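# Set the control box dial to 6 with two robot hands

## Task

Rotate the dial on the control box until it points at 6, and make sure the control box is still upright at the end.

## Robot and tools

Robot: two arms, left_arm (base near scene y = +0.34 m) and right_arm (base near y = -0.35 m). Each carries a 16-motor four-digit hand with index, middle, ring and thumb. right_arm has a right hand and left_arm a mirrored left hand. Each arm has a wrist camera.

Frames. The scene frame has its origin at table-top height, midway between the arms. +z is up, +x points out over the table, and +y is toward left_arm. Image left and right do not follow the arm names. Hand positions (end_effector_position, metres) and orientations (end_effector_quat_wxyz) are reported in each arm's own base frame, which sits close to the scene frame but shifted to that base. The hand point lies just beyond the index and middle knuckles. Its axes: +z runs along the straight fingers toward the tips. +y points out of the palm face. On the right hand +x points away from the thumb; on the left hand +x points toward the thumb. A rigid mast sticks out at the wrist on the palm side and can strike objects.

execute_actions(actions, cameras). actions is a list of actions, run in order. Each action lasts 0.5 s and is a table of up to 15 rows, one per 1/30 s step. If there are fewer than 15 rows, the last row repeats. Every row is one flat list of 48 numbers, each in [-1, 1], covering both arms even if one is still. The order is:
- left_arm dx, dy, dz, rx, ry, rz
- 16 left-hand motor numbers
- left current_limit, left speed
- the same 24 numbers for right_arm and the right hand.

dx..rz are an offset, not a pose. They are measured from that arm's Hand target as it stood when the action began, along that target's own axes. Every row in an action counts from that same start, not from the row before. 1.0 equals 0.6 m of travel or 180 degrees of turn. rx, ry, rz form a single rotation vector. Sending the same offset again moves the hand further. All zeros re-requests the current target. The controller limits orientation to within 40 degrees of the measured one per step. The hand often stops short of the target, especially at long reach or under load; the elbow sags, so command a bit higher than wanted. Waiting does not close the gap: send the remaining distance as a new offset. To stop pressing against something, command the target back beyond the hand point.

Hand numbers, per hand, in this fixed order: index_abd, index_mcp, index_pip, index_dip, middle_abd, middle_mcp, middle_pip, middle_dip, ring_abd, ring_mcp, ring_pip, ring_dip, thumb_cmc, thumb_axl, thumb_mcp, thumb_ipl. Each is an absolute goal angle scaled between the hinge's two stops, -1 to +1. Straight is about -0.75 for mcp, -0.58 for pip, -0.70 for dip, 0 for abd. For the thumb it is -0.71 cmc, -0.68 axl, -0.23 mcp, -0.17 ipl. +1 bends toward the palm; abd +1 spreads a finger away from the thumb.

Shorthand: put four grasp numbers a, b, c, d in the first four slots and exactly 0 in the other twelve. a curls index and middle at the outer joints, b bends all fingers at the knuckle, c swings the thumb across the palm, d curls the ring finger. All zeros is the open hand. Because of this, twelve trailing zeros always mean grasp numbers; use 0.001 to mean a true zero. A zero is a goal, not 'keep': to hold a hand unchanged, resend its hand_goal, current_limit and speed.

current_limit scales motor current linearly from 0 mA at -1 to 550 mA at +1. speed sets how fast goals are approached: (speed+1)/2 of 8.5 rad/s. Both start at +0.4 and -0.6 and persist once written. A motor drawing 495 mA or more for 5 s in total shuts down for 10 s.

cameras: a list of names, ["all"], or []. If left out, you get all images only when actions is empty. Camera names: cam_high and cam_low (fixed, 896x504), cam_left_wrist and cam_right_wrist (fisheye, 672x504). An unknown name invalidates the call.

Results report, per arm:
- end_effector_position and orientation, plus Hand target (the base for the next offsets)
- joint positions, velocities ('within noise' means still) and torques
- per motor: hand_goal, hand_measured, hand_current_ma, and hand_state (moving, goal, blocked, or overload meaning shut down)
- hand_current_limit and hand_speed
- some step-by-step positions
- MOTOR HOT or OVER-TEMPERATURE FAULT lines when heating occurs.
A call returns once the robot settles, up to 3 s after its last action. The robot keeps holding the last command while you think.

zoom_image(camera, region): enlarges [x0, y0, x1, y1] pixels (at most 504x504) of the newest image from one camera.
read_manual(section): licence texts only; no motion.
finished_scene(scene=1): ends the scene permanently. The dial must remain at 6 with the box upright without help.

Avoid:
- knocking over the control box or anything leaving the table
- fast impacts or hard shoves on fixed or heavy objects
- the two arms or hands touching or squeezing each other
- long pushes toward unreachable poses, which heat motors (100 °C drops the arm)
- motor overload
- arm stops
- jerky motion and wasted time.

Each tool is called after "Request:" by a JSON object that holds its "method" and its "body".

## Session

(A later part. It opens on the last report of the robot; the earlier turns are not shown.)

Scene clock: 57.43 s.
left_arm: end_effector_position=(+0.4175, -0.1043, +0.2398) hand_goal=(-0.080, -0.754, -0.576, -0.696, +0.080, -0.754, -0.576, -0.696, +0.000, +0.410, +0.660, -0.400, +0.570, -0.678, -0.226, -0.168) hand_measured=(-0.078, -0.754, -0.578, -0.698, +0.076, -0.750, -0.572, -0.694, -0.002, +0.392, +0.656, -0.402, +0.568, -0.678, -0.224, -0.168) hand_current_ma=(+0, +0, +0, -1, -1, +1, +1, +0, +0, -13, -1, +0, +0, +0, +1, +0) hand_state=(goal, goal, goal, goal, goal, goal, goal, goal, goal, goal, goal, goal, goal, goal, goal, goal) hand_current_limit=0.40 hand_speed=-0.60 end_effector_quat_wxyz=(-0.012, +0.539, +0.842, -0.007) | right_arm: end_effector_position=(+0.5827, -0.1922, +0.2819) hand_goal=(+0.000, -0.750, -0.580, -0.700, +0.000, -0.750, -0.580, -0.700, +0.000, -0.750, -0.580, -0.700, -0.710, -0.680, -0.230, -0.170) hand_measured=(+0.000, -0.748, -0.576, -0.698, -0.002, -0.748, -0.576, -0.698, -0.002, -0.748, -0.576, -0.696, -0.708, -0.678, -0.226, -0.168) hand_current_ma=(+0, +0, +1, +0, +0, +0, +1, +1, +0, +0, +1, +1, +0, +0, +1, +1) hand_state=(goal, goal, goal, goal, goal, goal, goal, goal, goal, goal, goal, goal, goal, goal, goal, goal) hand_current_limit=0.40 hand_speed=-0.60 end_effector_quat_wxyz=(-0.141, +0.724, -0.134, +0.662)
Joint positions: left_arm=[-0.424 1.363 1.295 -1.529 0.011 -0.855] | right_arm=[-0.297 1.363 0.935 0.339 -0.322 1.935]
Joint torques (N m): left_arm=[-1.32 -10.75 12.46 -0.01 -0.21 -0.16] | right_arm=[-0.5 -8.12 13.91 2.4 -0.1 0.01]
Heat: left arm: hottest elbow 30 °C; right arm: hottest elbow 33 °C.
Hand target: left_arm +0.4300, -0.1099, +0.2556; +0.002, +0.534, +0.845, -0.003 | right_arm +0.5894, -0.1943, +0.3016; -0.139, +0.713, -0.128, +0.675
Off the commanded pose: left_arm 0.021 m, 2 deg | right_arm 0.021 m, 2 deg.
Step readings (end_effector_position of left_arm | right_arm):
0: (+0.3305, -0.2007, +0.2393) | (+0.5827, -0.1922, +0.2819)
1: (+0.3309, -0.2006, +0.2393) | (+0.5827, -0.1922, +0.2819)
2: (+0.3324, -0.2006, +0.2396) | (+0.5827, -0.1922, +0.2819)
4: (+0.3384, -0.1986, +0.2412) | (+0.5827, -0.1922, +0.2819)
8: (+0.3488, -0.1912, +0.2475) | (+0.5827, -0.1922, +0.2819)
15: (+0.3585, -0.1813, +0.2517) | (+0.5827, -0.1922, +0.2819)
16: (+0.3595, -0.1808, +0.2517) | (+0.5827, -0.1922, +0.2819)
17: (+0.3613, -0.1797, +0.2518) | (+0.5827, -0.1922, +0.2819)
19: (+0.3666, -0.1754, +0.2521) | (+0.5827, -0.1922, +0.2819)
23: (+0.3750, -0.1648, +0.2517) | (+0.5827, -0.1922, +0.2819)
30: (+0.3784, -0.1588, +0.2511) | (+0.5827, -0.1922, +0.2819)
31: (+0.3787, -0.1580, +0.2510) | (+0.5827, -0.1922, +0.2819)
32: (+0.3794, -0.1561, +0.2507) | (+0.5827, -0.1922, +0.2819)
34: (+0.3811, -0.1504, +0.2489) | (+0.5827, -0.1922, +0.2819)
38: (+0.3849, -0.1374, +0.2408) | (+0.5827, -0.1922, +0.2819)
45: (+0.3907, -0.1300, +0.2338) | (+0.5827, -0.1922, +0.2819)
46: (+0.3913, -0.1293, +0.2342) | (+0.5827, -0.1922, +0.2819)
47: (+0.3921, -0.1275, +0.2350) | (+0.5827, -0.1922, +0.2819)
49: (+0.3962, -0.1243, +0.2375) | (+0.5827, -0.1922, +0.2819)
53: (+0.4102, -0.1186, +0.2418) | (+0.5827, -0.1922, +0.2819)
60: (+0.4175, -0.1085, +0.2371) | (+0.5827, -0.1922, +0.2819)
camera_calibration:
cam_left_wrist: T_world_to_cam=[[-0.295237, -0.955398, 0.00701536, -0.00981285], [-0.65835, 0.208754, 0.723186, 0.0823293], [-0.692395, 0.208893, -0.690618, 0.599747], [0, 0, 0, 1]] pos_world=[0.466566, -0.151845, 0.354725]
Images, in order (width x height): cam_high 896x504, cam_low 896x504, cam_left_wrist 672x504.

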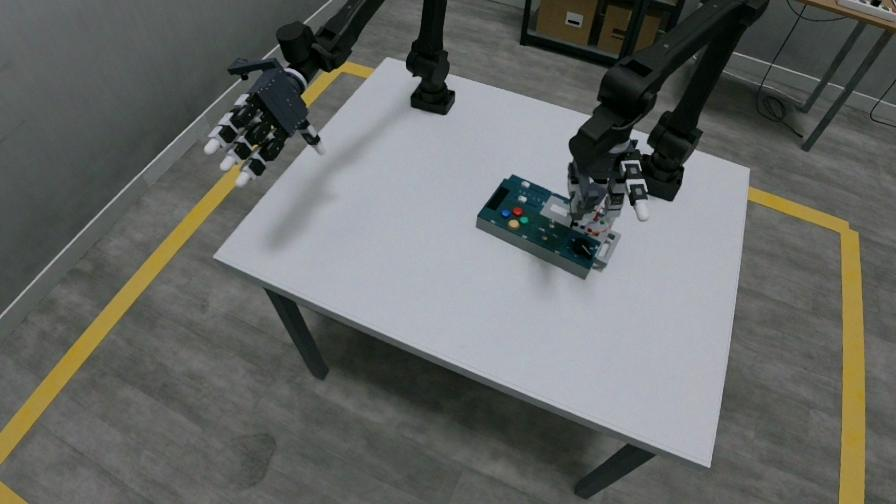

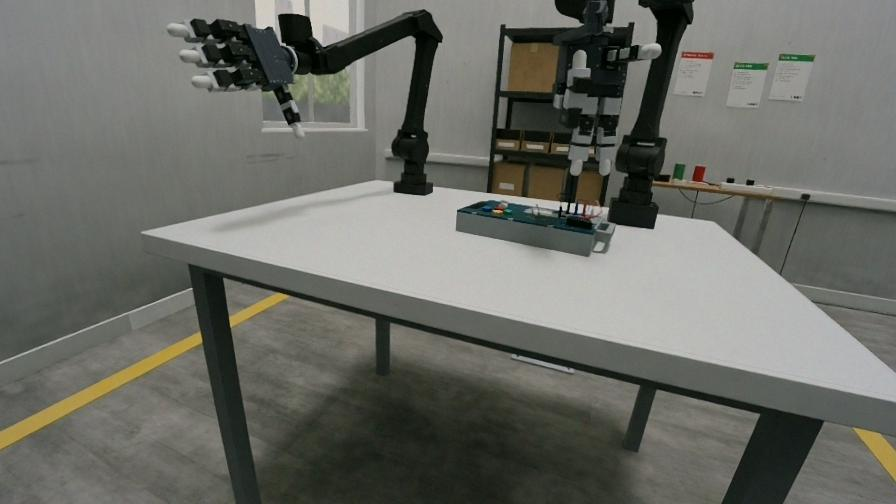

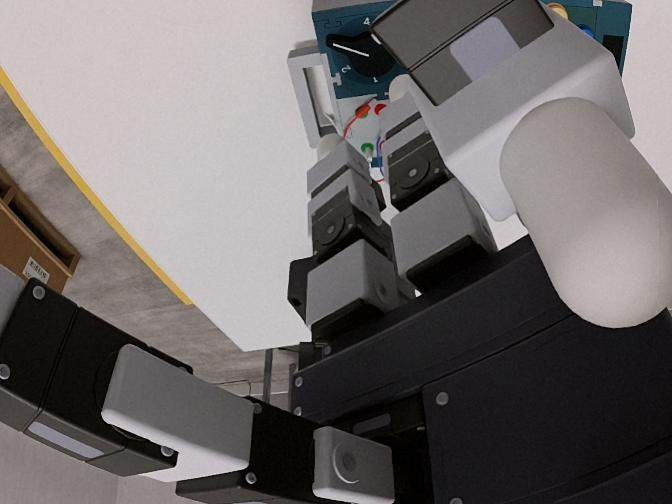

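Request:
{"method": "execute_actions", "body": {"actions": [[[-0.005,0.0105,0.05,0,0,0,-0.08,-0.754,-0.576,-0.696,0.08,-0.754,-0.576,-0.696,0.001,0.41,0.66,-0.40,0.571,-0.678,-0.226,-0.168,0.4,-0.6,0,0,0,0,0,0,0,0,0,0,0,0,0,0,0,0,0,0,0,0,0,0,0.4,-0.6]],[[0,0,0.05,0,0,0,-0.08,-0.754,-0.576,-0.696,0.08,-0.754,-0.576,-0.696,0.001,0.41,0.66,-0.40,0.571,-0.678,-0.226,-0.168,0.4,-0.6,0,0,0,0,0,0,0,0,0,0,0,0,0,0,0,0,0,0,0,0,0,0,0.4,-0.6]]], "cameras": ["cam_high","cam_low","cam_left_wrist"]}}

Request:
{"method": "zoom_image", "body": {"camera": "cam_high", "region": [550, 200, 620, 270]}}

Request:
{"method": "zoom_image", "body": {"camera": "cam_left_wrist", "region": [250, 0, 470, 150]}}

Request:
{"method": "zoom_image", "body": {"camera": "cam_low", "region": [540, 170, 630, 260]}}

Scene clock: 59.43 s.
left_arm: end_effector_position=(+0.4341, -0.1113, +0.1997) hand_goal=(-0.080, -0.754, -0.576, -0.696, +0.080, -0.754, -0.576, -0.696, +0.000, +0.410, +0.660, -0.400, +0.570, -0.678, -0.226, -0.168) hand_measured=(-0.078, -0.754, -0.578, -0.698, +0.076, -0.750, -0.572, -0.694, -0.002, +0.392, +0.656, -0.402, +0.568, -0.678, -0.224, -0.168) hand_current_ma=(+0, +0, +0, -1, -1, +1, +1, +0, +0, -13, -1, +0, +0, +0, +1, +0) hand_state=(goal, goal, goal, goal, goal, goal, goal, goal, goal, goal, goal, goal, goal, goal, goal, goal) hand_current_limit=0.40 hand_speed=-0.60 end_effector_quat_wxyz=(+0.002, +0.539, +0.842, -0.004) | right_arm: end_effector_position=(+0.5827, -0.1922, +0.2819) hand_goal=(+0.000, -0.750, -0.580, -0.700, +0.000, -0.750, -0.580, -0.700, +0.000, -0.750, -0.580, -0.700, -0.710, -0.680, -0.230, -0.170) hand_measured=(+0.000, -0.748, -0.576, -0.698, -0.002, -0.748, -0.576, -0.698, -0.002, -0.748, -0.576, -0.696, -0.708, -0.678, -0.226, -0.168) hand_current_ma=(+0, +0, +1, +0, +0, +0, +1, +1, +0, +0, +1, +1, +0, +0, +1, +1) hand_state=(goal, goal, goal, goal, goal, goal, goal, goal, goal, goal, goal, goal, goal, goal, goal, goal) hand_current_limit=0.40 hand_speed=-0.60 end_effector_quat_wxyz=(-0.141, +0.724, -0.134, +0.662)
Joint positions: left_arm=[-0.424 1.405 1.227 -1.391 0.008 -0.856] | right_arm=[-0.297 1.363 0.935 0.339 -0.322 1.935]
Joint torques (N m): left_arm=[-0.5 -11.22 8.65 0.59 -0.24 -0.09] | right_arm=[-0.44 -8.12 13.9 2.4 -0.09 0.01]
Heat: left arm: hottest elbow 30 °C; right arm: hottest elbow 34 °C.
Hand target: left_arm +0.4370, -0.1103, +0.1956; +0.002, +0.534, +0.845, -0.003 | right_arm +0.5894, -0.1943, +0.3016; -0.139, +0.713, -0.128, +0.675
Off the commanded pose: left_arm 0.005 m, 1 deg | right_arm 0.021 m, 2 deg.
Step readings (end_effector_position of left_arm | right_arm):
0: (+0.4174, -0.1043, +0.2398) | (+0.5827, -0.1922, +0.2819)
1: (+0.4175, -0.1043, +0.2396) | (+0.5827, -0.1922, +0.2819)
2: (+0.4178, -0.1044, +0.2397) | (+0.5827, -0.1922, +0.2819)
4: (+0.4217, -0.1059, +0.2392) | (+0.5827, -0.1922, +0.2819)
8: (+0.4300, -0.1095, +0.2353) | (+0.5827, -0.1922, +0.2819)
15: (+0.4337, -0.1111, +0.2305) | (+0.5827, -0.1922, +0.2819)
16: (+0.4338, -0.1112, +0.2304) | (+0.5827, -0.1922, +0.2819)
17: (+0.4345, -0.1114, +0.2293) | (+0.5827, -0.1922, +0.2819)
19: (+0.4360, -0.1121, +0.2233) | (+0.5827, -0.1922, +0.2819)
23: (+0.4325, -0.1105, +0.2064) | (+0.5827, -0.1922, +0.2819)
30: (+0.4339, -0.1111, +0.1997) | (+0.5827, -0.1922, +0.2819)
camera_calibration:
cam_left_wrist: T_world_to_cam=[[-0.2948, -0.955529, 0.00761667, -0.0115224], [-0.678202, 0.214841, 0.70277, 0.137142], [-0.673153, 0.202011, -0.711377, 0.580098], [0, 0, 0, 1]] pos_world=[0.480108, -0.15766, 0.316377]
Images, in order (width x height): cam_high 896x504, cam_low 896x504, cam_left_wrist 672x504.

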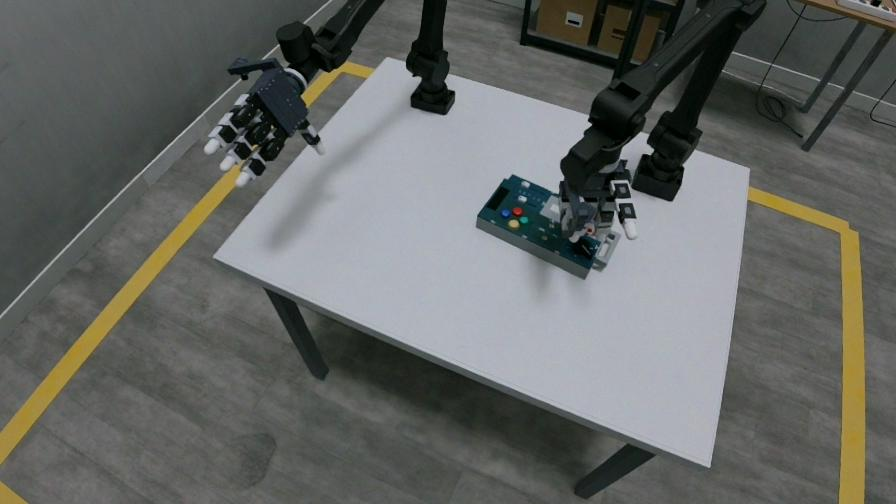

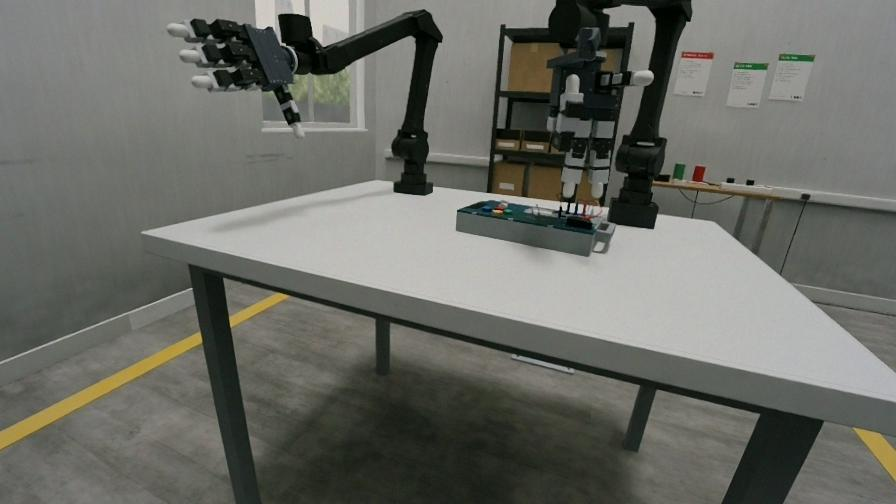

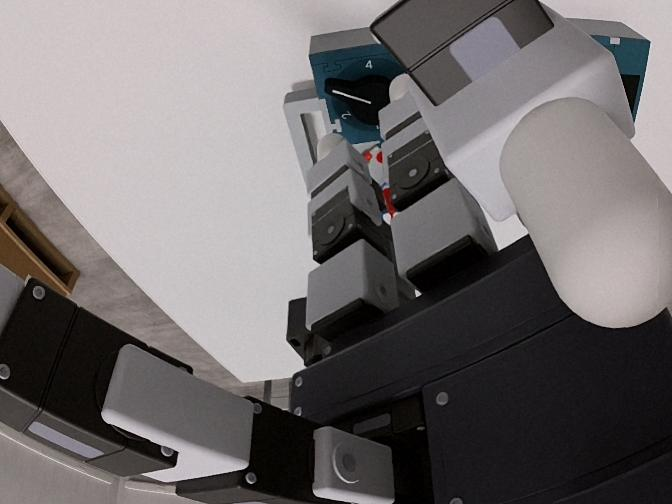

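Scaled by 7.200 from the camera's 896x504 image, which has a finer 1280x720 frame.

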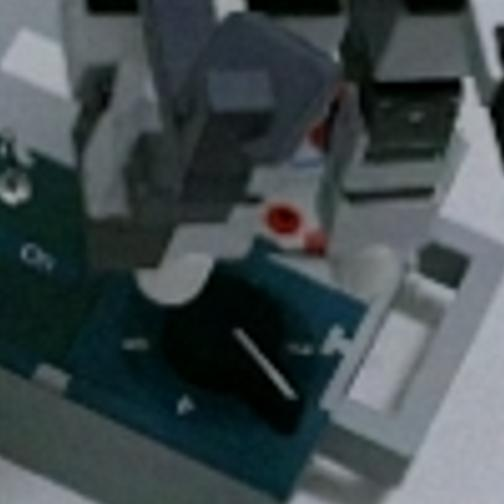

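Scaled by 2.291 from the camera's 672x504 image, which has a finer 960x720 frame.

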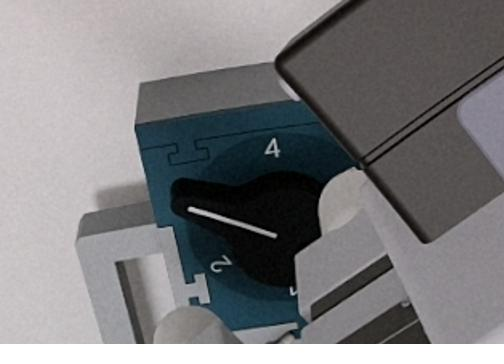

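Scaled by 5.600 from the camera's 896x504 image, which has a finer 1280x720 frame.

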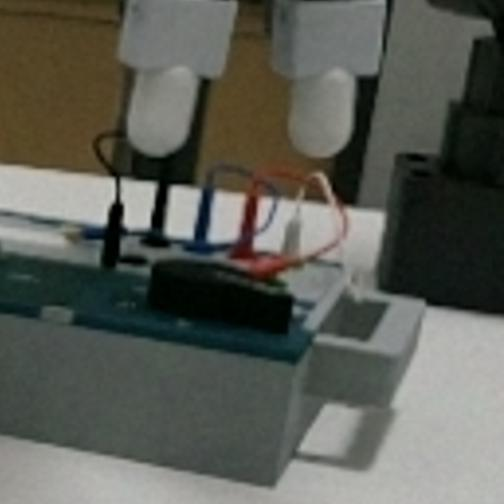

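Request:
{"method": "execute_actions", "body": {"actions": [[[0,0,0.03,0,0,0,-0.08,-0.754,-0.576,-0.696,0.08,-0.754,-0.576,-0.696,0.001,0.41,0.66,-0.40,0.571,-0.678,-0.226,-0.168,0.4,-0.6,0,0,0,0,0,0,0,0,0,0,0,0,0,0,0,0,0,0,0,0,0,0,0.4,-0.6]],[[0,0,0.028,0,0,0,-0.08,-0.754,-0.576,-0.696,0.08,-0.754,-0.576,-0.696,0.001,0.41,0.66,-0.40,0.571,-0.678,-0.226,-0.168,0.4,-0.6,0,0,0,0,0,0,0,0,0,0,0,0,0,0,0,0,0,0,0,0,0,0,0.4,-0.6]]], "cameras": ["cam_high","cam_low","cam_left_wrist"]}}

Request:
{"method": "zoom_image", "body": {"camera": "cam_high", "region": [550, 210, 620, 280]}}

Request:
{"method": "zoom_image", "body": {"camera": "cam_left_wrist", "region": [270, 20, 450, 150]}}

Request:
{"method": "zoom_image", "body": {"camera": "cam_low", "region": [550, 180, 620, 250]}}

Scene clock: 61.37 s.
left_arm: end_effector_position=(+0.4350, -0.1116, +0.1666) hand_goal=(-0.080, -0.754, -0.576, -0.696, +0.080, -0.754, -0.576, -0.696, +0.000, +0.410, +0.660, -0.400, +0.570, -0.678, -0.226, -0.168) hand_measured=(-0.078, -0.754, -0.578, -0.698, +0.076, -0.750, -0.572, -0.694, -0.002, +0.392, +0.656, -0.402, +0.568, -0.678, -0.224, -0.168) hand_current_ma=(+0, +0, +0, -1, -1, +1, +1, +0, +0, -13, -1, +0, +0, +0, +1, +0) hand_state=(goal, goal, goal, goal, goal, goal, goal, goal, goal, goal, goal, goal, goal, goal, goal, goal) hand_current_limit=0.40 hand_speed=-0.60 end_effector_quat_wxyz=(+0.004, +0.539, +0.842, -0.004) | right_arm: end_effector_position=(+0.5827, -0.1922, +0.2819) hand_goal=(+0.000, -0.750, -0.580, -0.700, +0.000, -0.750, -0.580, -0.700, +0.000, -0.750, -0.580, -0.700, -0.710, -0.680, -0.230, -0.170) hand_measured=(+0.000, -0.748, -0.576, -0.698, -0.002, -0.748, -0.576, -0.698, -0.002, -0.748, -0.576, -0.696, -0.708, -0.678, -0.226, -0.168) hand_current_ma=(+0, +0, +1, +0, +0, +0, +1, +1, +0, +0, +1, +1, +0, +0, +1, +1) hand_state=(goal, goal, goal, goal, goal, goal, goal, goal, goal, goal, goal, goal, goal, goal, goal, goal) hand_current_limit=0.40 hand_speed=-0.60 end_effector_quat_wxyz=(-0.141, +0.724, -0.134, +0.662)
Joint positions: left_arm=[-0.424 1.424 1.158 -1.297 0.008 -0.856] | right_arm=[-0.297 1.363 0.935 0.339 -0.322 1.935]
Joint torques (N m): left_arm=[-1.08 -11.58 8.13 0.44 -0.23 -0.16] | right_arm=[-0.44 -8.12 13.89 2.4 -0.09 0.01]
Heat: left arm: hottest elbow 30 °C; right arm: hottest elbow 34 °C.
Hand target: left_arm +0.4369, -0.1105, +0.1607; +0.002, +0.534, +0.845, -0.003 | right_arm +0.5894, -0.1943, +0.3016; -0.139, +0.713, -0.128, +0.675
Off the commanded pose: left_arm 0.006 m, 1 deg | right_arm 0.021 m, 2 deg.
Step readings (end_effector_position of left_arm | right_arm):
0: (+0.4341, -0.1113, +0.1997) | (+0.5827, -0.1922, +0.2819)
1: (+0.4342, -0.1113, +0.1997) | (+0.5827, -0.1922, +0.2819)
2: (+0.4346, -0.1115, +0.1990) | (+0.5827, -0.1922, +0.2819)
4: (+0.4358, -0.1120, +0.1963) | (+0.5827, -0.1922, +0.2819)
8: (+0.4340, -0.1112, +0.1875) | (+0.5827, -0.1922, +0.2819)
15: (+0.4346, -0.1115, +0.1840) | (+0.5827, -0.1922, +0.2819)
16: (+0.4348, -0.1115, +0.1841) | (+0.5827, -0.1922, +0.2819)
17: (+0.4351, -0.1117, +0.1833) | (+0.5827, -0.1922, +0.2819)
19: (+0.4360, -0.1121, +0.1806) | (+0.5827, -0.1922, +0.2819)
23: (+0.4344, -0.1114, +0.1715) | (+0.5827, -0.1922, +0.2819)
30: (+0.4348, -0.1115, +0.1666) | (+0.5827, -0.1922, +0.2819)
camera_calibration:
cam_left_wrist: T_world_to_cam=[[-0.294854, -0.955508, 0.00809164, -0.0114515], [-0.68091, 0.216044, 0.699776, 0.162856], [-0.670389, 0.200822, -0.714317, 0.556393], [0, 0, 0, 1]] pos_world=[0.480514, -0.157862, 0.283571]
Images, in order (width x height): cam_high 896x504, cam_low 896x504, cam_left_wrist 672x504.

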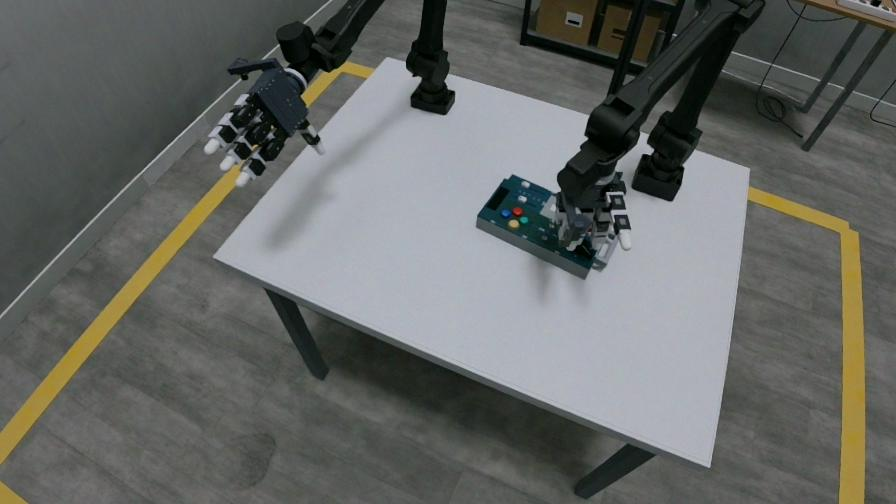

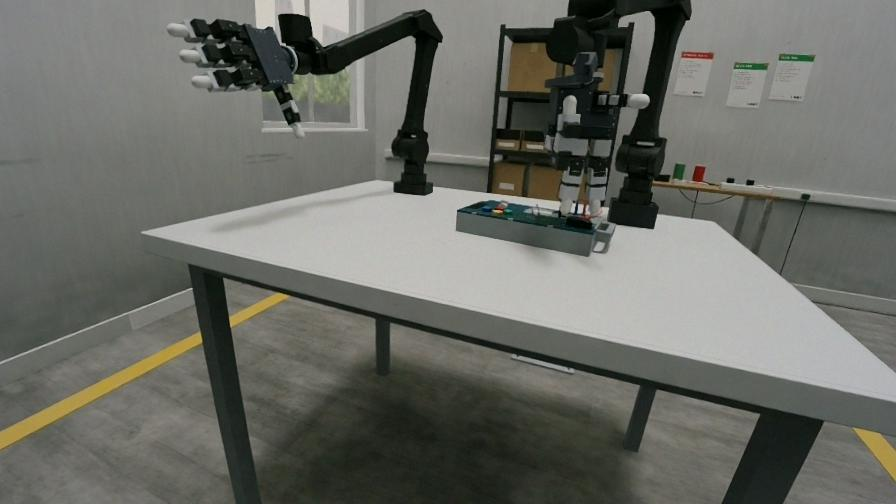

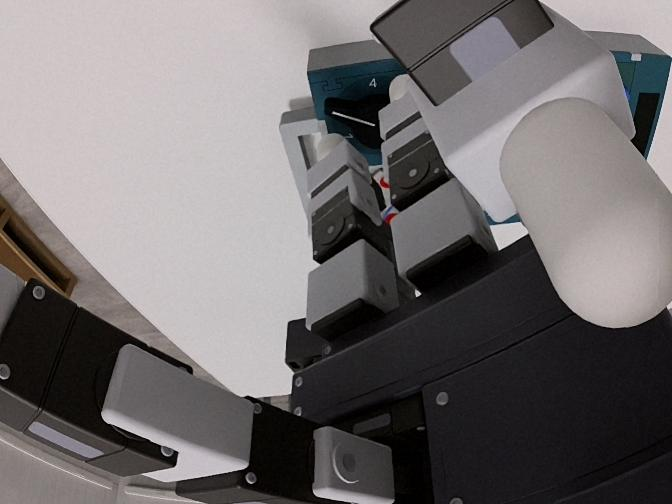

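Scaled by 7.200 from the camera's 896x504 image, which has a finer 1280x720 frame.

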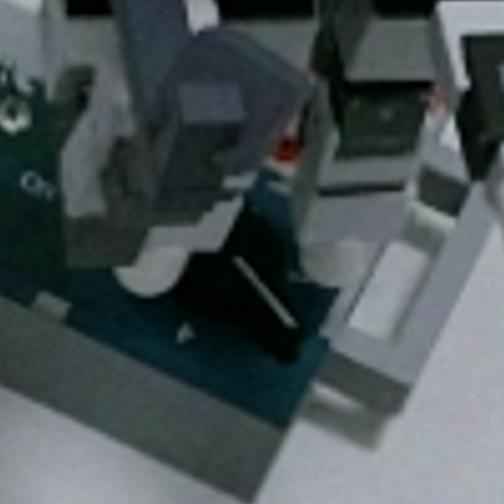

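Scaled by 2.800 from the camera's 672x504 image, which has a finer 960x720 frame.

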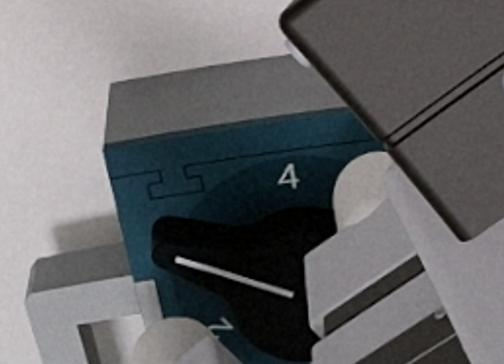

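Scaled by 7.200 from the camera's 896x504 image, which has a finer 1280x720 frame.

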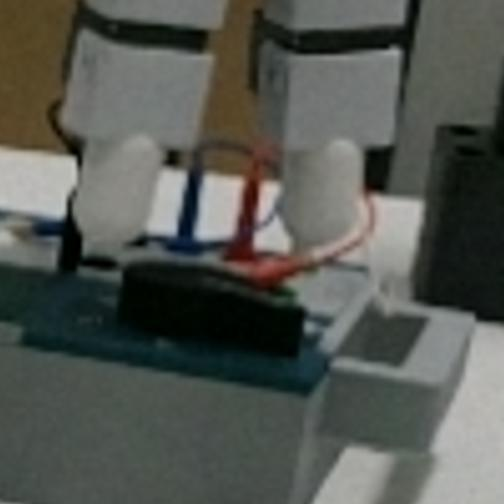

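Request:
{"method": "execute_actions", "body": {"actions": [[[0,0,0.022,0,0,0,-0.08,-0.754,-0.576,-0.696,0.08,-0.754,-0.576,-0.696,0.001,0.41,0.66,-0.40,0.571,-0.678,-0.226,-0.168,0.4,-0.6,0,0,0,0,0,0,0,0,0,0,0,0,0,0,0,0,0,0,0,0,0,0,0.4,-0.6]],[[0,0,0.02,0,0,0,-0.08,-0.754,-0.576,-0.696,0.08,-0.754,-0.576,-0.696,0.001,0.41,0.66,-0.40,0.571,-0.678,-0.226,-0.168,0.4,-0.6,0,0,0,0,0,0,0,0,0,0,0,0,0,0,0,0,0,0,0,0,0,0,0.4,-0.6]]], "cameras": ["cam_high","cam_low","cam_left_wrist"]}}

Request:
{"method": "zoom_image", "body": {"camera": "cam_high", "region": [550, 210, 620, 280]}}

Request:
{"method": "zoom_image", "body": {"camera": "cam_left_wrist", "region": [270, 20, 450, 180]}}

Request:
{"method": "zoom_image", "body": {"camera": "cam_low", "region": [550, 180, 620, 250]}}

Scene clock: 65.30 s.
left_arm: end_effector_position=(+0.4347, -0.1112, +0.1427) hand_goal=(-0.080, -0.754, -0.576, -0.696, +0.080, -0.754, -0.576, -0.696, +0.000, +0.410, +0.660, -0.400, +0.570, -0.678, -0.226, -0.168) hand_measured=(-0.084, -0.754, -0.578, -0.698, +0.076, -0.750, -0.572, -0.694, -0.002, +0.392, +0.656, -0.402, +0.568, -0.678, -0.224, -0.168) hand_current_ma=(-1, +0, +0, -1, -1, +1, +1, +0, +0, -13, -1, +0, +0, +0, +1, +0) hand_state=(goal, goal, goal, goal, goal, goal, goal, goal, goal, goal, goal, goal, goal, goal, goal, goal) hand_current_limit=0.40 hand_speed=-0.60 end_effector_quat_wxyz=(+0.003, +0.539, +0.842, -0.003) | right_arm: end_effector_position=(+0.5827, -0.1922, +0.2819) hand_goal=(+0.000, -0.750, -0.580, -0.700, +0.000, -0.750, -0.580, -0.700, +0.000, -0.750, -0.580, -0.700, -0.710, -0.680, -0.230, -0.170) hand_measured=(+0.000, -0.748, -0.576, -0.698, -0.002, -0.748, -0.576, -0.698, -0.002, -0.748, -0.576, -0.696, -0.708, -0.678, -0.226, -0.168) hand_current_ma=(+0, +0, +1, +0, +0, +0, +1, +1, +0, +0, +1, +1, +0, +0, +1, +1) hand_state=(goal, goal, goal, goal, goal, goal, goal, goal, goal, goal, goal, goal, goal, goal, goal, goal) hand_current_limit=0.40 hand_speed=-0.60 end_effector_quat_wxyz=(-0.141, +0.724, -0.134, +0.662)
Joint positions: left_arm=[-0.424 1.443 1.111 -1.234 0.007 -0.857] | right_arm=[-0.297 1.363 0.935 0.339 -0.322 1.935]
Joint torques (N m): left_arm=[-0.97 -10.4 7.94 1.05 -0.19 -0.08] | right_arm=[-0.44 -8.12 13.9 2.41 -0.1 0.01]
Heat: left arm: hottest elbow 30 °C; right arm: hottest elbow 34 °C.
Hand target: left_arm +0.4370, -0.1107, +0.1355; +0.002, +0.534, +0.845, -0.003 | right_arm +0.5894, -0.1943, +0.3016; -0.139, +0.713, -0.128, +0.675
Off the commanded pose: left_arm 0.007 m, 1 deg | right_arm 0.021 m, 2 deg.
Step readings (end_effector_position of left_arm | right_arm):
0: (+0.4350, -0.1116, +0.1666) | (+0.5827, -0.1922, +0.2819)
1: (+0.4351, -0.1117, +0.1666) | (+0.5827, -0.1922, +0.2819)
2: (+0.4354, -0.1118, +0.1663) | (+0.5827, -0.1922, +0.2819)
4: (+0.4362, -0.1122, +0.1643) | (+0.5827, -0.1922, +0.2819)
8: (+0.4351, -0.1117, +0.1581) | (+0.5827, -0.1922, +0.2819)
15: (+0.4352, -0.1117, +0.1542) | (+0.5827, -0.1922, +0.2819)
16: (+0.4353, -0.1118, +0.1543) | (+0.5827, -0.1922, +0.2819)
17: (+0.4357, -0.1119, +0.1539) | (+0.5827, -0.1922, +0.2819)
19: (+0.4365, -0.1123, +0.1521) | (+0.5827, -0.1922, +0.2819)
23: (+0.4349, -0.1113, +0.1472) | (+0.5827, -0.1922, +0.2819)
30: (+0.4347, -0.1112, +0.1427) | (+0.5827, -0.1922, +0.2819)
camera_calibration:
cam_left_wrist: T_world_to_cam=[[-0.29447, -0.955639, 0.00639647, -0.0107931], [-0.680721, 0.214445, 0.700452, 0.178931], [-0.670751, 0.201908, -0.713671, 0.539231], [0, 0, 0, 1]] pos_world=[0.480314, -0.15756, 0.25957]
Images, in order (width x height): cam_high 896x504, cam_low 896x504, cam_left_wrist 672x504.

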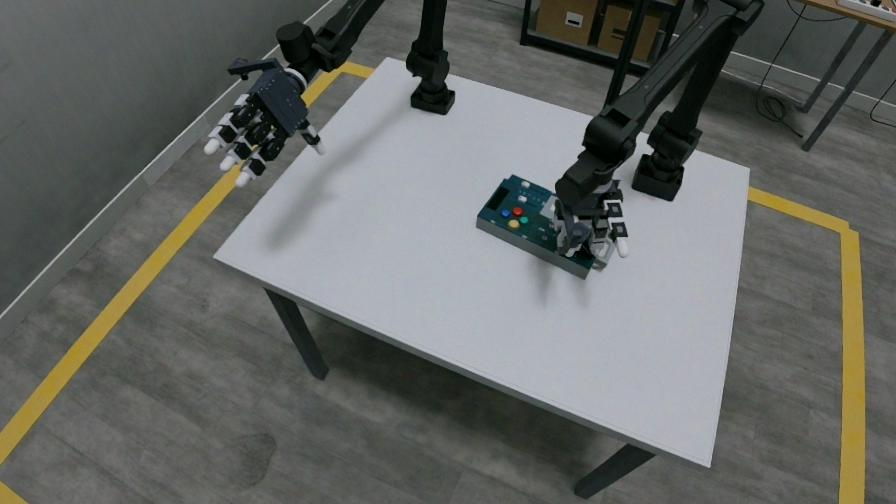

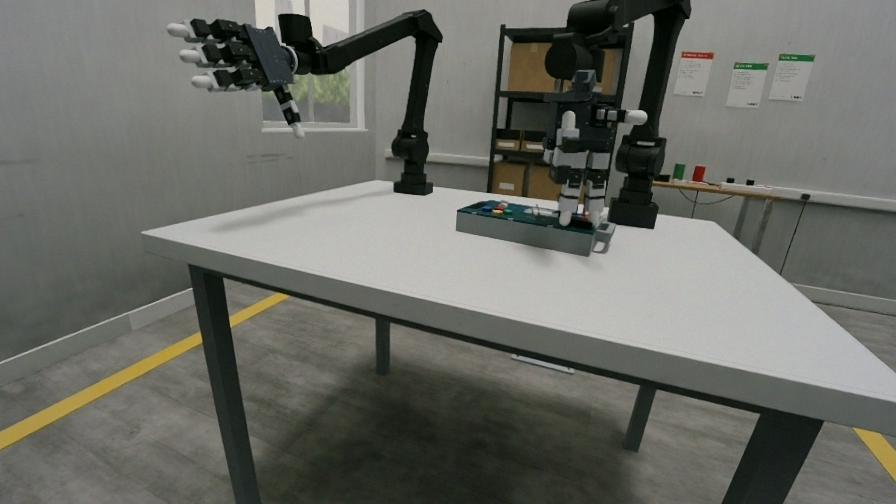

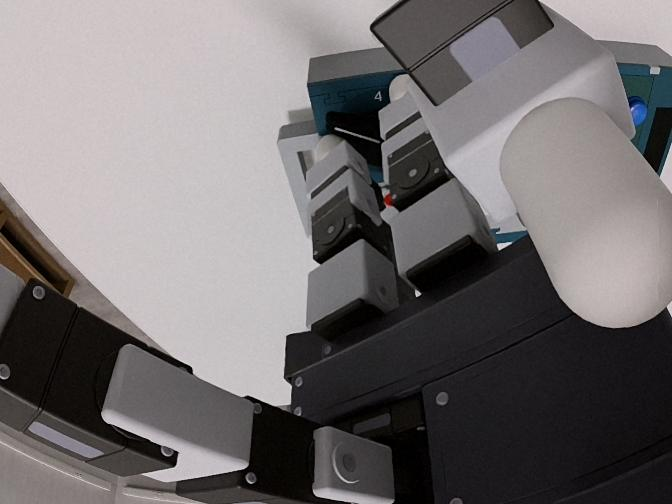

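Scaled by 7.200 from the camera's 896x504 image, which has a finer 1280x720 frame.

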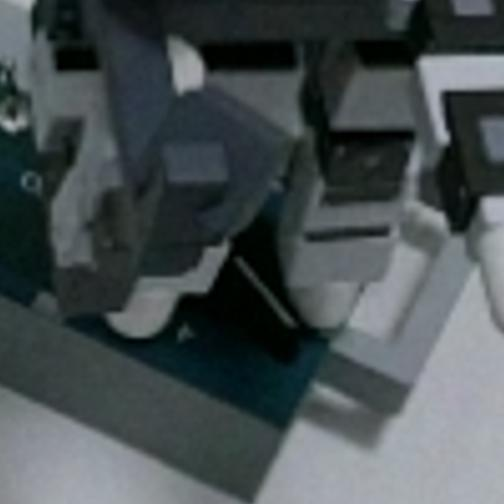

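Scaled by 2.800 from the camera's 672x504 image, which has a finer 960x720 frame.

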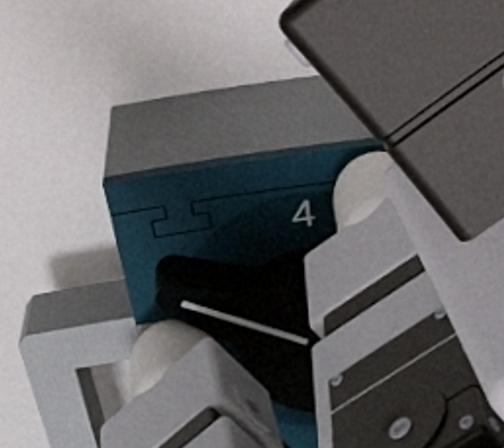

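Scaled by 7.200 from the camera's 896x504 image, which has a finer 1280x720 frame.

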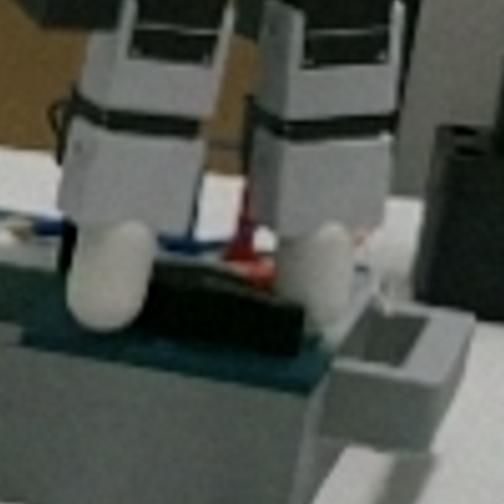

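Request:
{"method": "execute_actions", "body": {"actions": [[[0,0,0,0,0,0,0.1,-0.754,-0.576,-0.696,-0.1,-0.754,-0.576,-0.696,0.001,0.41,0.66,-0.40,0.571,-0.678,-0.226,-0.168,0.75,-0.85,0,0,0,0,0,0,0,0,0,0,0,0,0,0,0,0,0,0,0,0,0,0,0.4,-0.6]]], "cameras": ["cam_high"]}}

Request:
{"method": "zoom_image", "body": {"camera": "cam_high", "region": [550, 210, 620, 280]}}

Scene clock: 66.83 s.
left_arm: end_effector_position=(+0.4344, -0.1090, +0.1424) hand_goal=(+0.100, -0.754, -0.576, -0.696, -0.100, -0.754, -0.576, -0.696, +0.000, +0.410, +0.660, -0.400, +0.570, -0.678, -0.226, -0.168) hand_measured=(-0.012, -0.756, -0.580, -0.698, -0.052, -0.746, -0.572, -0.694, -0.002, +0.392, +0.656, -0.402, +0.568, -0.678, -0.224, -0.168) hand_current_ma=(-201, +0, -1, -1, +49, +3, +1, +0, +0, -13, -1, +0, +0, +0, +1, +0) hand_state=(blocked, goal, goal, goal, blocked, goal, goal, goal, goal, goal, goal, goal, goal, goal, goal, goal) hand_current_limit=0.75 hand_speed=-0.85 end_effector_quat_wxyz=(+0.001, +0.538, +0.843, +0.001) | right_arm: end_effector_position=(+0.5827, -0.1922, +0.2819) hand_goal=(+0.000, -0.750, -0.580, -0.700, +0.000, -0.750, -0.580, -0.700, +0.000, -0.750, -0.580, -0.700, -0.710, -0.680, -0.230, -0.170) hand_measured=(+0.000, -0.748, -0.576, -0.698, -0.002, -0.748, -0.576, -0.698, -0.002, -0.748, -0.576, -0.696, -0.708, -0.678, -0.226, -0.168) hand_current_ma=(+0, +0, +1, +0, +0, +0, +1, +1, +0, +0, +1, +1, +0, +0, +1, +1) hand_state=(goal, goal, goal, goal, goal, goal, goal, goal, goal, goal, goal, goal, goal, goal, goal, goal) hand_current_limit=0.40 hand_speed=-0.60 end_effector_quat_wxyz=(-0.141, +0.724, -0.134, +0.662)
Joint positions: left_arm=[-0.424 1.443 1.109 -1.234 -0.003 -0.859] | right_arm=[-0.297 1.363 0.935 0.339 -0.322 1.935]
Joint torques (N m): left_arm=[-1.32 -11.22 8.12 0.8 0.12 -0.05] | right_arm=[-0.44 -8.12 13.89 2.4 -0.09 0.01]
Heat: left arm: hottest elbow 30 °C; right arm: hottest elbow 35 °C.
Hand target: left_arm +0.4370, -0.1108, +0.1356; +0.002, +0.534, +0.845, -0.003 | right_arm +0.5894, -0.1943, +0.3016; -0.139, +0.713, -0.128, +0.675
Off the commanded pose: left_arm 0.008 m, 1 deg | right_arm 0.021 m, 2 deg.
Step readings (end_effector_position of left_arm | right_arm):
0: (+0.4347, -0.1112, +0.1427) | (+0.5827, -0.1922, +0.2819)
1: (+0.4347, -0.1112, +0.1427) | (+0.5827, -0.1922, +0.2819)
2: (+0.4347, -0.1111, +0.1428) | (+0.5827, -0.1922, +0.2819)
4: (+0.4347, -0.1109, +0.1427) | (+0.5827, -0.1922, +0.2819)
8: (+0.4342, -0.1093, +0.1423) | (+0.5827, -0.1922, +0.2819)
15: (+0.4343, -0.1091, +0.1424) | (+0.5827, -0.1922, +0.2819)
Images, in order (width x height): cam_high 896x504.

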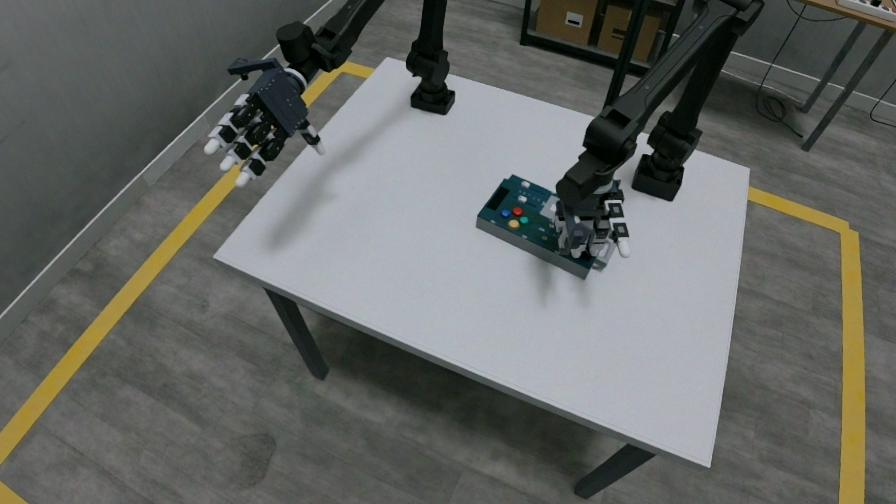

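Scaled by 7.200 from the camera's 896x504 image, which has a finer 1280x720 frame.

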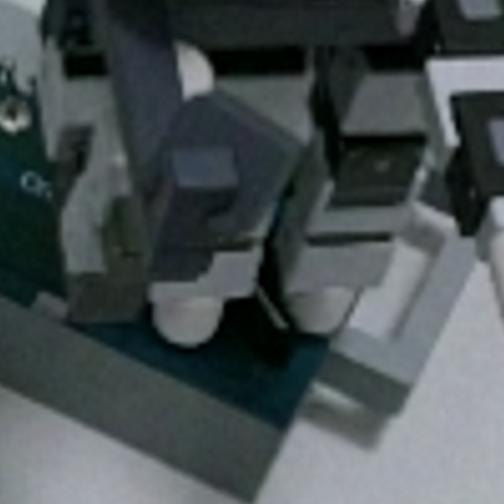

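Request:
{"method": "execute_actions", "body": {"actions": [], "cameras": ["cam_left_wrist","cam_low"]}}

Request:
{"method": "zoom_image", "body": {"camera": "cam_left_wrist", "region": [290, 50, 430, 180]}}

Request:
{"method": "zoom_image", "body": {"camera": "cam_low", "region": [550, 180, 620, 250]}}

Scene clock: 67.77 s.
left_arm: end_effector_position=(+0.4344, -0.1090, +0.1424) hand_goal=(+0.100, -0.754, -0.576, -0.696, -0.100, -0.754, -0.576, -0.696, +0.000, +0.410, +0.660, -0.400, +0.570, -0.678, -0.226, -0.168) hand_measured=(-0.012, -0.756, -0.580, -0.698, -0.052, -0.746, -0.572, -0.694, -0.002, +0.392, +0.656, -0.402, +0.568, -0.678, -0.224, -0.168) hand_current_ma=(-201, +0, -1, -1, +49, +3, +1, +0, +0, -13, -1, +0, +0, +0, +1, +0) hand_state=(blocked, goal, goal, goal, blocked, goal, goal, goal, goal, goal, goal, goal, goal, goal, goal, goal) hand_current_limit=0.75 hand_speed=-0.85 end_effector_quat_wxyz=(+0.001, +0.538, +0.843, +0.001) | right_arm: end_effector_position=(+0.5827, -0.1922, +0.2819) hand_goal=(+0.000, -0.750, -0.580, -0.700, +0.000, -0.750, -0.580, -0.700, +0.000, -0.750, -0.580, -0.700, -0.710, -0.680, -0.230, -0.170) hand_measured=(+0.000, -0.748, -0.576, -0.698, -0.002, -0.748, -0.576, -0.698, -0.002, -0.748, -0.576, -0.696, -0.708, -0.678, -0.226, -0.168) hand_current_ma=(+0, +0, +1, +0, +0, +0, +1, +1, +0, +0, +1, +1, +0, +0, +1, +1) hand_state=(goal, goal, goal, goal, goal, goal, goal, goal, goal, goal, goal, goal, goal, goal, goal, goal) hand_current_limit=0.40 hand_speed=-0.60 end_effector_quat_wxyz=(-0.141, +0.724, -0.134, +0.662)
Joint positions: left_arm=[-0.424 1.443 1.109 -1.234 -0.003 -0.859] | right_arm=[-0.297 1.363 0.935 0.339 -0.322 1.935]
Joint velocities: within noise
Joint torques (N m): left_arm=[-1.32 -10.4 8.02 0.83 0.13 -0.06] | right_arm=[-0.44 -8.18 13.89 2.4 -0.09 0.01]
Motor temperatures (°C): left_arm=[27 29 30 26 24 21] | right_arm=[22 27 35 25 22 23]
Heat: left arm: hottest elbow 30 °C; right arm: hottest elbow 35 °C.
Hand target: left_arm +0.4370, -0.1108, +0.1356; +0.002, +0.534, +0.845, -0.003 | right_arm +0.5894, -0.1943, +0.3016; -0.139, +0.713, -0.128, +0.675
Off the commanded pose: left_arm 0.008 m, 1 deg | right_arm 0.021 m, 2 deg.
camera_calibration:
cam_left_wrist: T_world_to_cam=[[-0.291896, -0.956445, -0.00296108, -0.00878445], [-0.682173, 0.206019, 0.701567, 0.178085], [-0.6704, 0.206805, -0.712597, 0.538482], [0, 0, 0, 1]] pos_world=[0.479919, -0.156451, 0.258756]
Images, in order (width x height): cam_low 896x504, cam_left_wrist 672x504.

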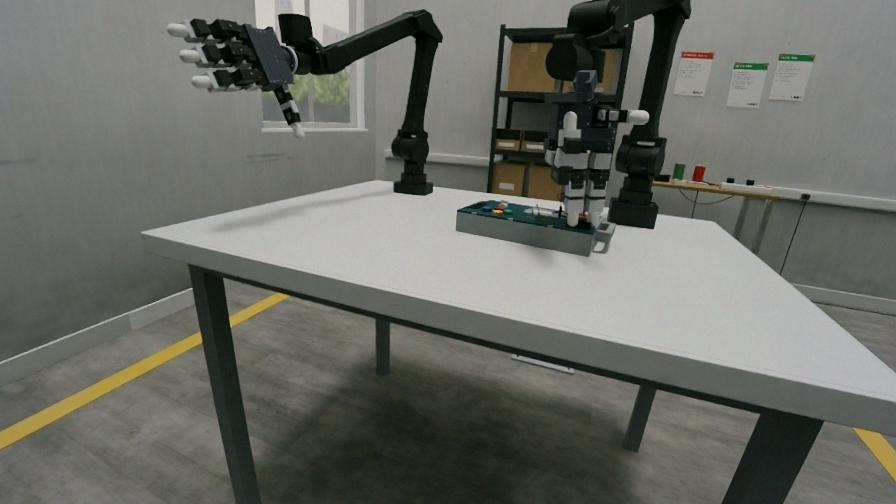

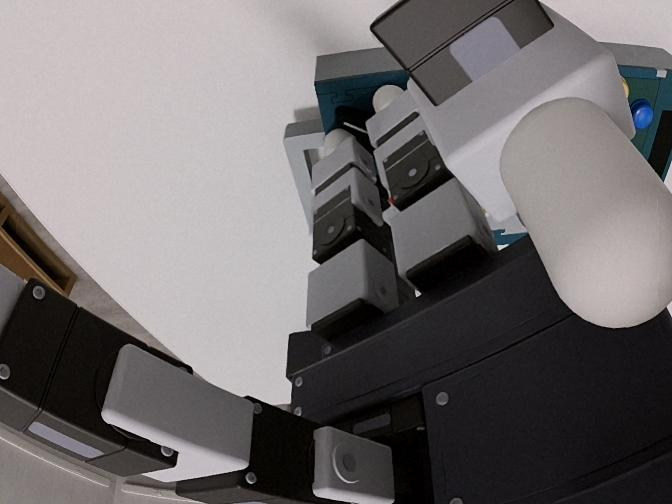

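Scaled by 3.600 from the camera's 672x504 image, which has a finer 960x720 frame.

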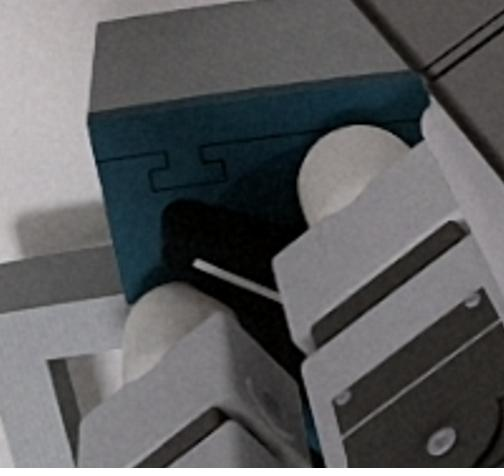

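Scaled by 7.200 from the camera's 896x504 image, which has a finer 1280x720 frame.

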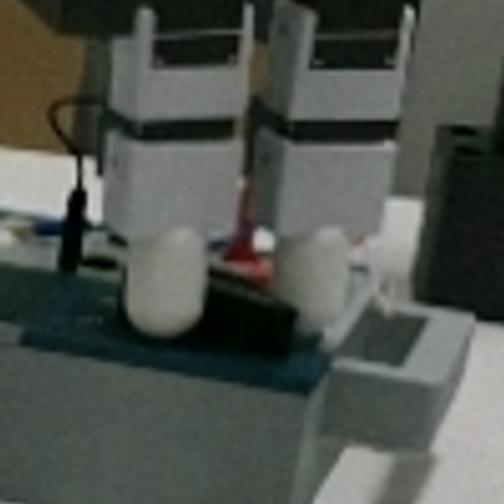

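Request:
{"method": "execute_actions", "body": {"actions": [[[-0.0423,-0.0056,0,0,0,0.0833,0.12,-0.754,-0.576,-0.696,-0.12,-0.754,-0.576,-0.696,0.001,0.41,0.66,-0.40,0.571,-0.678,-0.226,-0.168,0.75,-0.85,0,0,0,0,0,0,0,0,0,0,0,0,0,0,0,0,0,0,0,0,0,0,0.4,-0.6]]], "cameras": ["cam_high","cam_left_wrist"]}}

Request:
{"method": "zoom_image", "body": {"camera": "cam_high", "region": [550, 210, 620, 280]}}

Request:
{"method": "zoom_image", "body": {"camera": "cam_left_wrist", "region": [290, 50, 430, 180]}}

Scene clock: 69.73 s.
left_arm: end_effector_position=(+0.4450, -0.1304, +0.1417) hand_goal=(+0.120, -0.754, -0.576, -0.696, -0.120, -0.754, -0.576, -0.696, +0.000, +0.410, +0.660, -0.400, +0.570, -0.678, -0.226, -0.168) hand_measured=(+0.062, -0.750, -0.576, -0.698, -0.082, -0.752, -0.574, -0.694, -0.002, +0.392, +0.656, -0.402, +0.568, -0.678, -0.224, -0.168) hand_current_ma=(-68, +1, +0, +0, +32, +0, +0, +0, +0, -13, -1, +0, +0, +0, +1, +0) hand_state=(blocked, goal, goal, goal, blocked, goal, goal, goal, goal, goal, goal, goal, goal, goal, goal, goal) hand_current_limit=0.75 hand_speed=-0.85 end_effector_quat_wxyz=(+0.004, +0.633, +0.774, -0.001) | right_arm: end_effector_position=(+0.5827, -0.1922, +0.2819) hand_goal=(+0.000, -0.750, -0.580, -0.700, +0.000, -0.750, -0.580, -0.700, +0.000, -0.750, -0.580, -0.700, -0.710, -0.680, -0.230, -0.170) hand_measured=(+0.000, -0.748, -0.576, -0.698, -0.002, -0.748, -0.576, -0.698, -0.002, -0.748, -0.576, -0.696, -0.708, -0.678, -0.226, -0.168) hand_current_ma=(+0, +0, +1, +0, +0, +0, +1, +1, +0, +0, +1, +1, +0, +0, +1, +1) hand_state=(goal, goal, goal, goal, goal, goal, goal, goal, goal, goal, goal, goal, goal, goal, goal, goal) hand_current_limit=0.40 hand_speed=-0.60 end_effector_quat_wxyz=(-0.141, +0.724, -0.134, +0.662)
Joint positions: left_arm=[-0.43 1.443 1.107 -1.227 0.004 -0.63] | right_arm=[-0.297 1.363 0.935 0.339 -0.322 1.935]
Joint torques (N m): left_arm=[-2.26 -10.81 7.92 0.54 -0.04 0.07] | right_arm=[-0.5 -8.12 13.9 2.4 -0.09 0.01]
Heat: left arm: hottest elbow 30 °C; right arm: hottest elbow 35 °C.
Hand target: left_arm +0.4448, -0.1350, +0.1356; +0.002, +0.640, +0.768, -0.003 | right_arm +0.5894, -0.1943, +0.3016; -0.139, +0.713, -0.128, +0.675
Off the commanded pose: left_arm 0.008 m, 1 deg | right_arm 0.021 m, 2 deg.
Step readings (end_effector_position of left_arm | right_arm):
0: (+0.4344, -0.1090, +0.1424) | (+0.5827, -0.1922, +0.2819)
1: (+0.4344, -0.1091, +0.1424) | (+0.5827, -0.1922, +0.2819)
2: (+0.4351, -0.1097, +0.1425) | (+0.5827, -0.1922, +0.2819)
4: (+0.4370, -0.1123, +0.1422) | (+0.5827, -0.1922, +0.2819)
8: (+0.4404, -0.1193, +0.1419) | (+0.5827, -0.1922, +0.2819)
15: (+0.4436, -0.1272, +0.1417) | (+0.5827, -0.1922, +0.2819)
camera_calibration:
cam_left_wrist: T_world_to_cam=[[-0.507569, -0.861607, 0.00256945, 0.0814893], [-0.616163, 0.36506, 0.697907, 0.182073], [-0.60226, 0.352652, -0.716184, 0.53874], [0, 0, 0, 1]] pos_world=[0.47801, -0.186244, 0.258557]
Images, in order (width x height): cam_high 896x504, cam_left_wrist 672x504.

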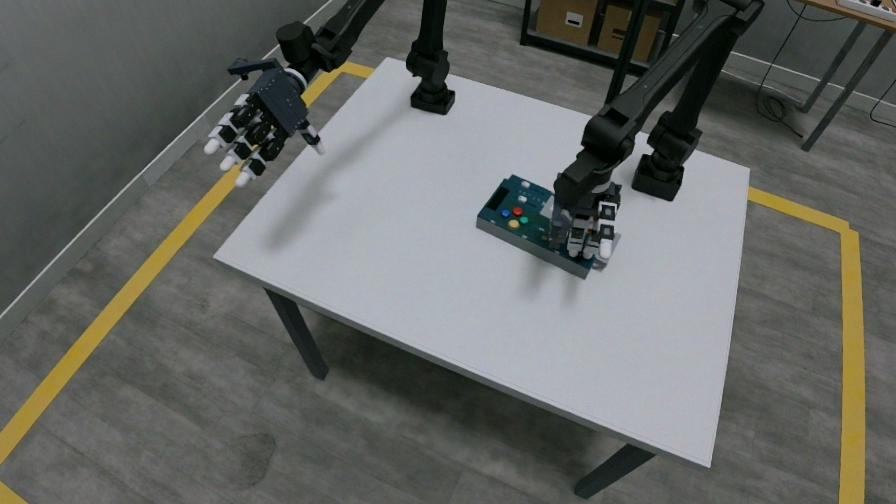

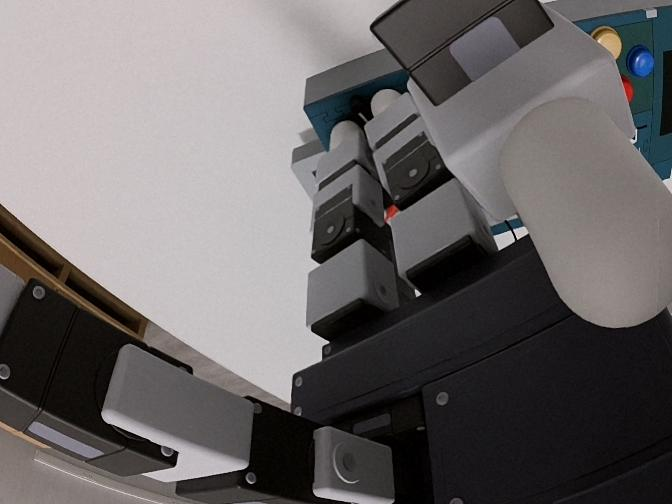

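Scaled by 7.200 from the camera's 896x504 image, which has a finer 1280x720 frame.

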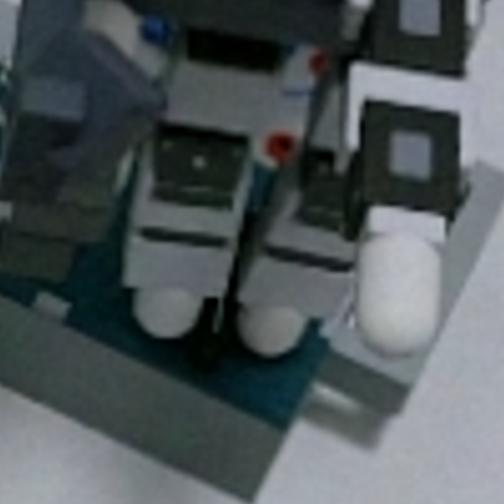

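Scaled by 3.600 from the camera's 672x504 image, which has a finer 960x720 frame.

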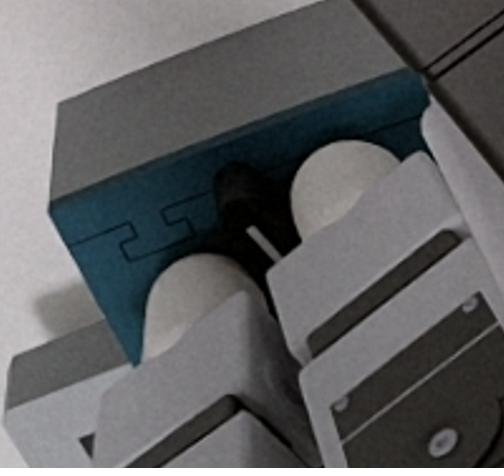

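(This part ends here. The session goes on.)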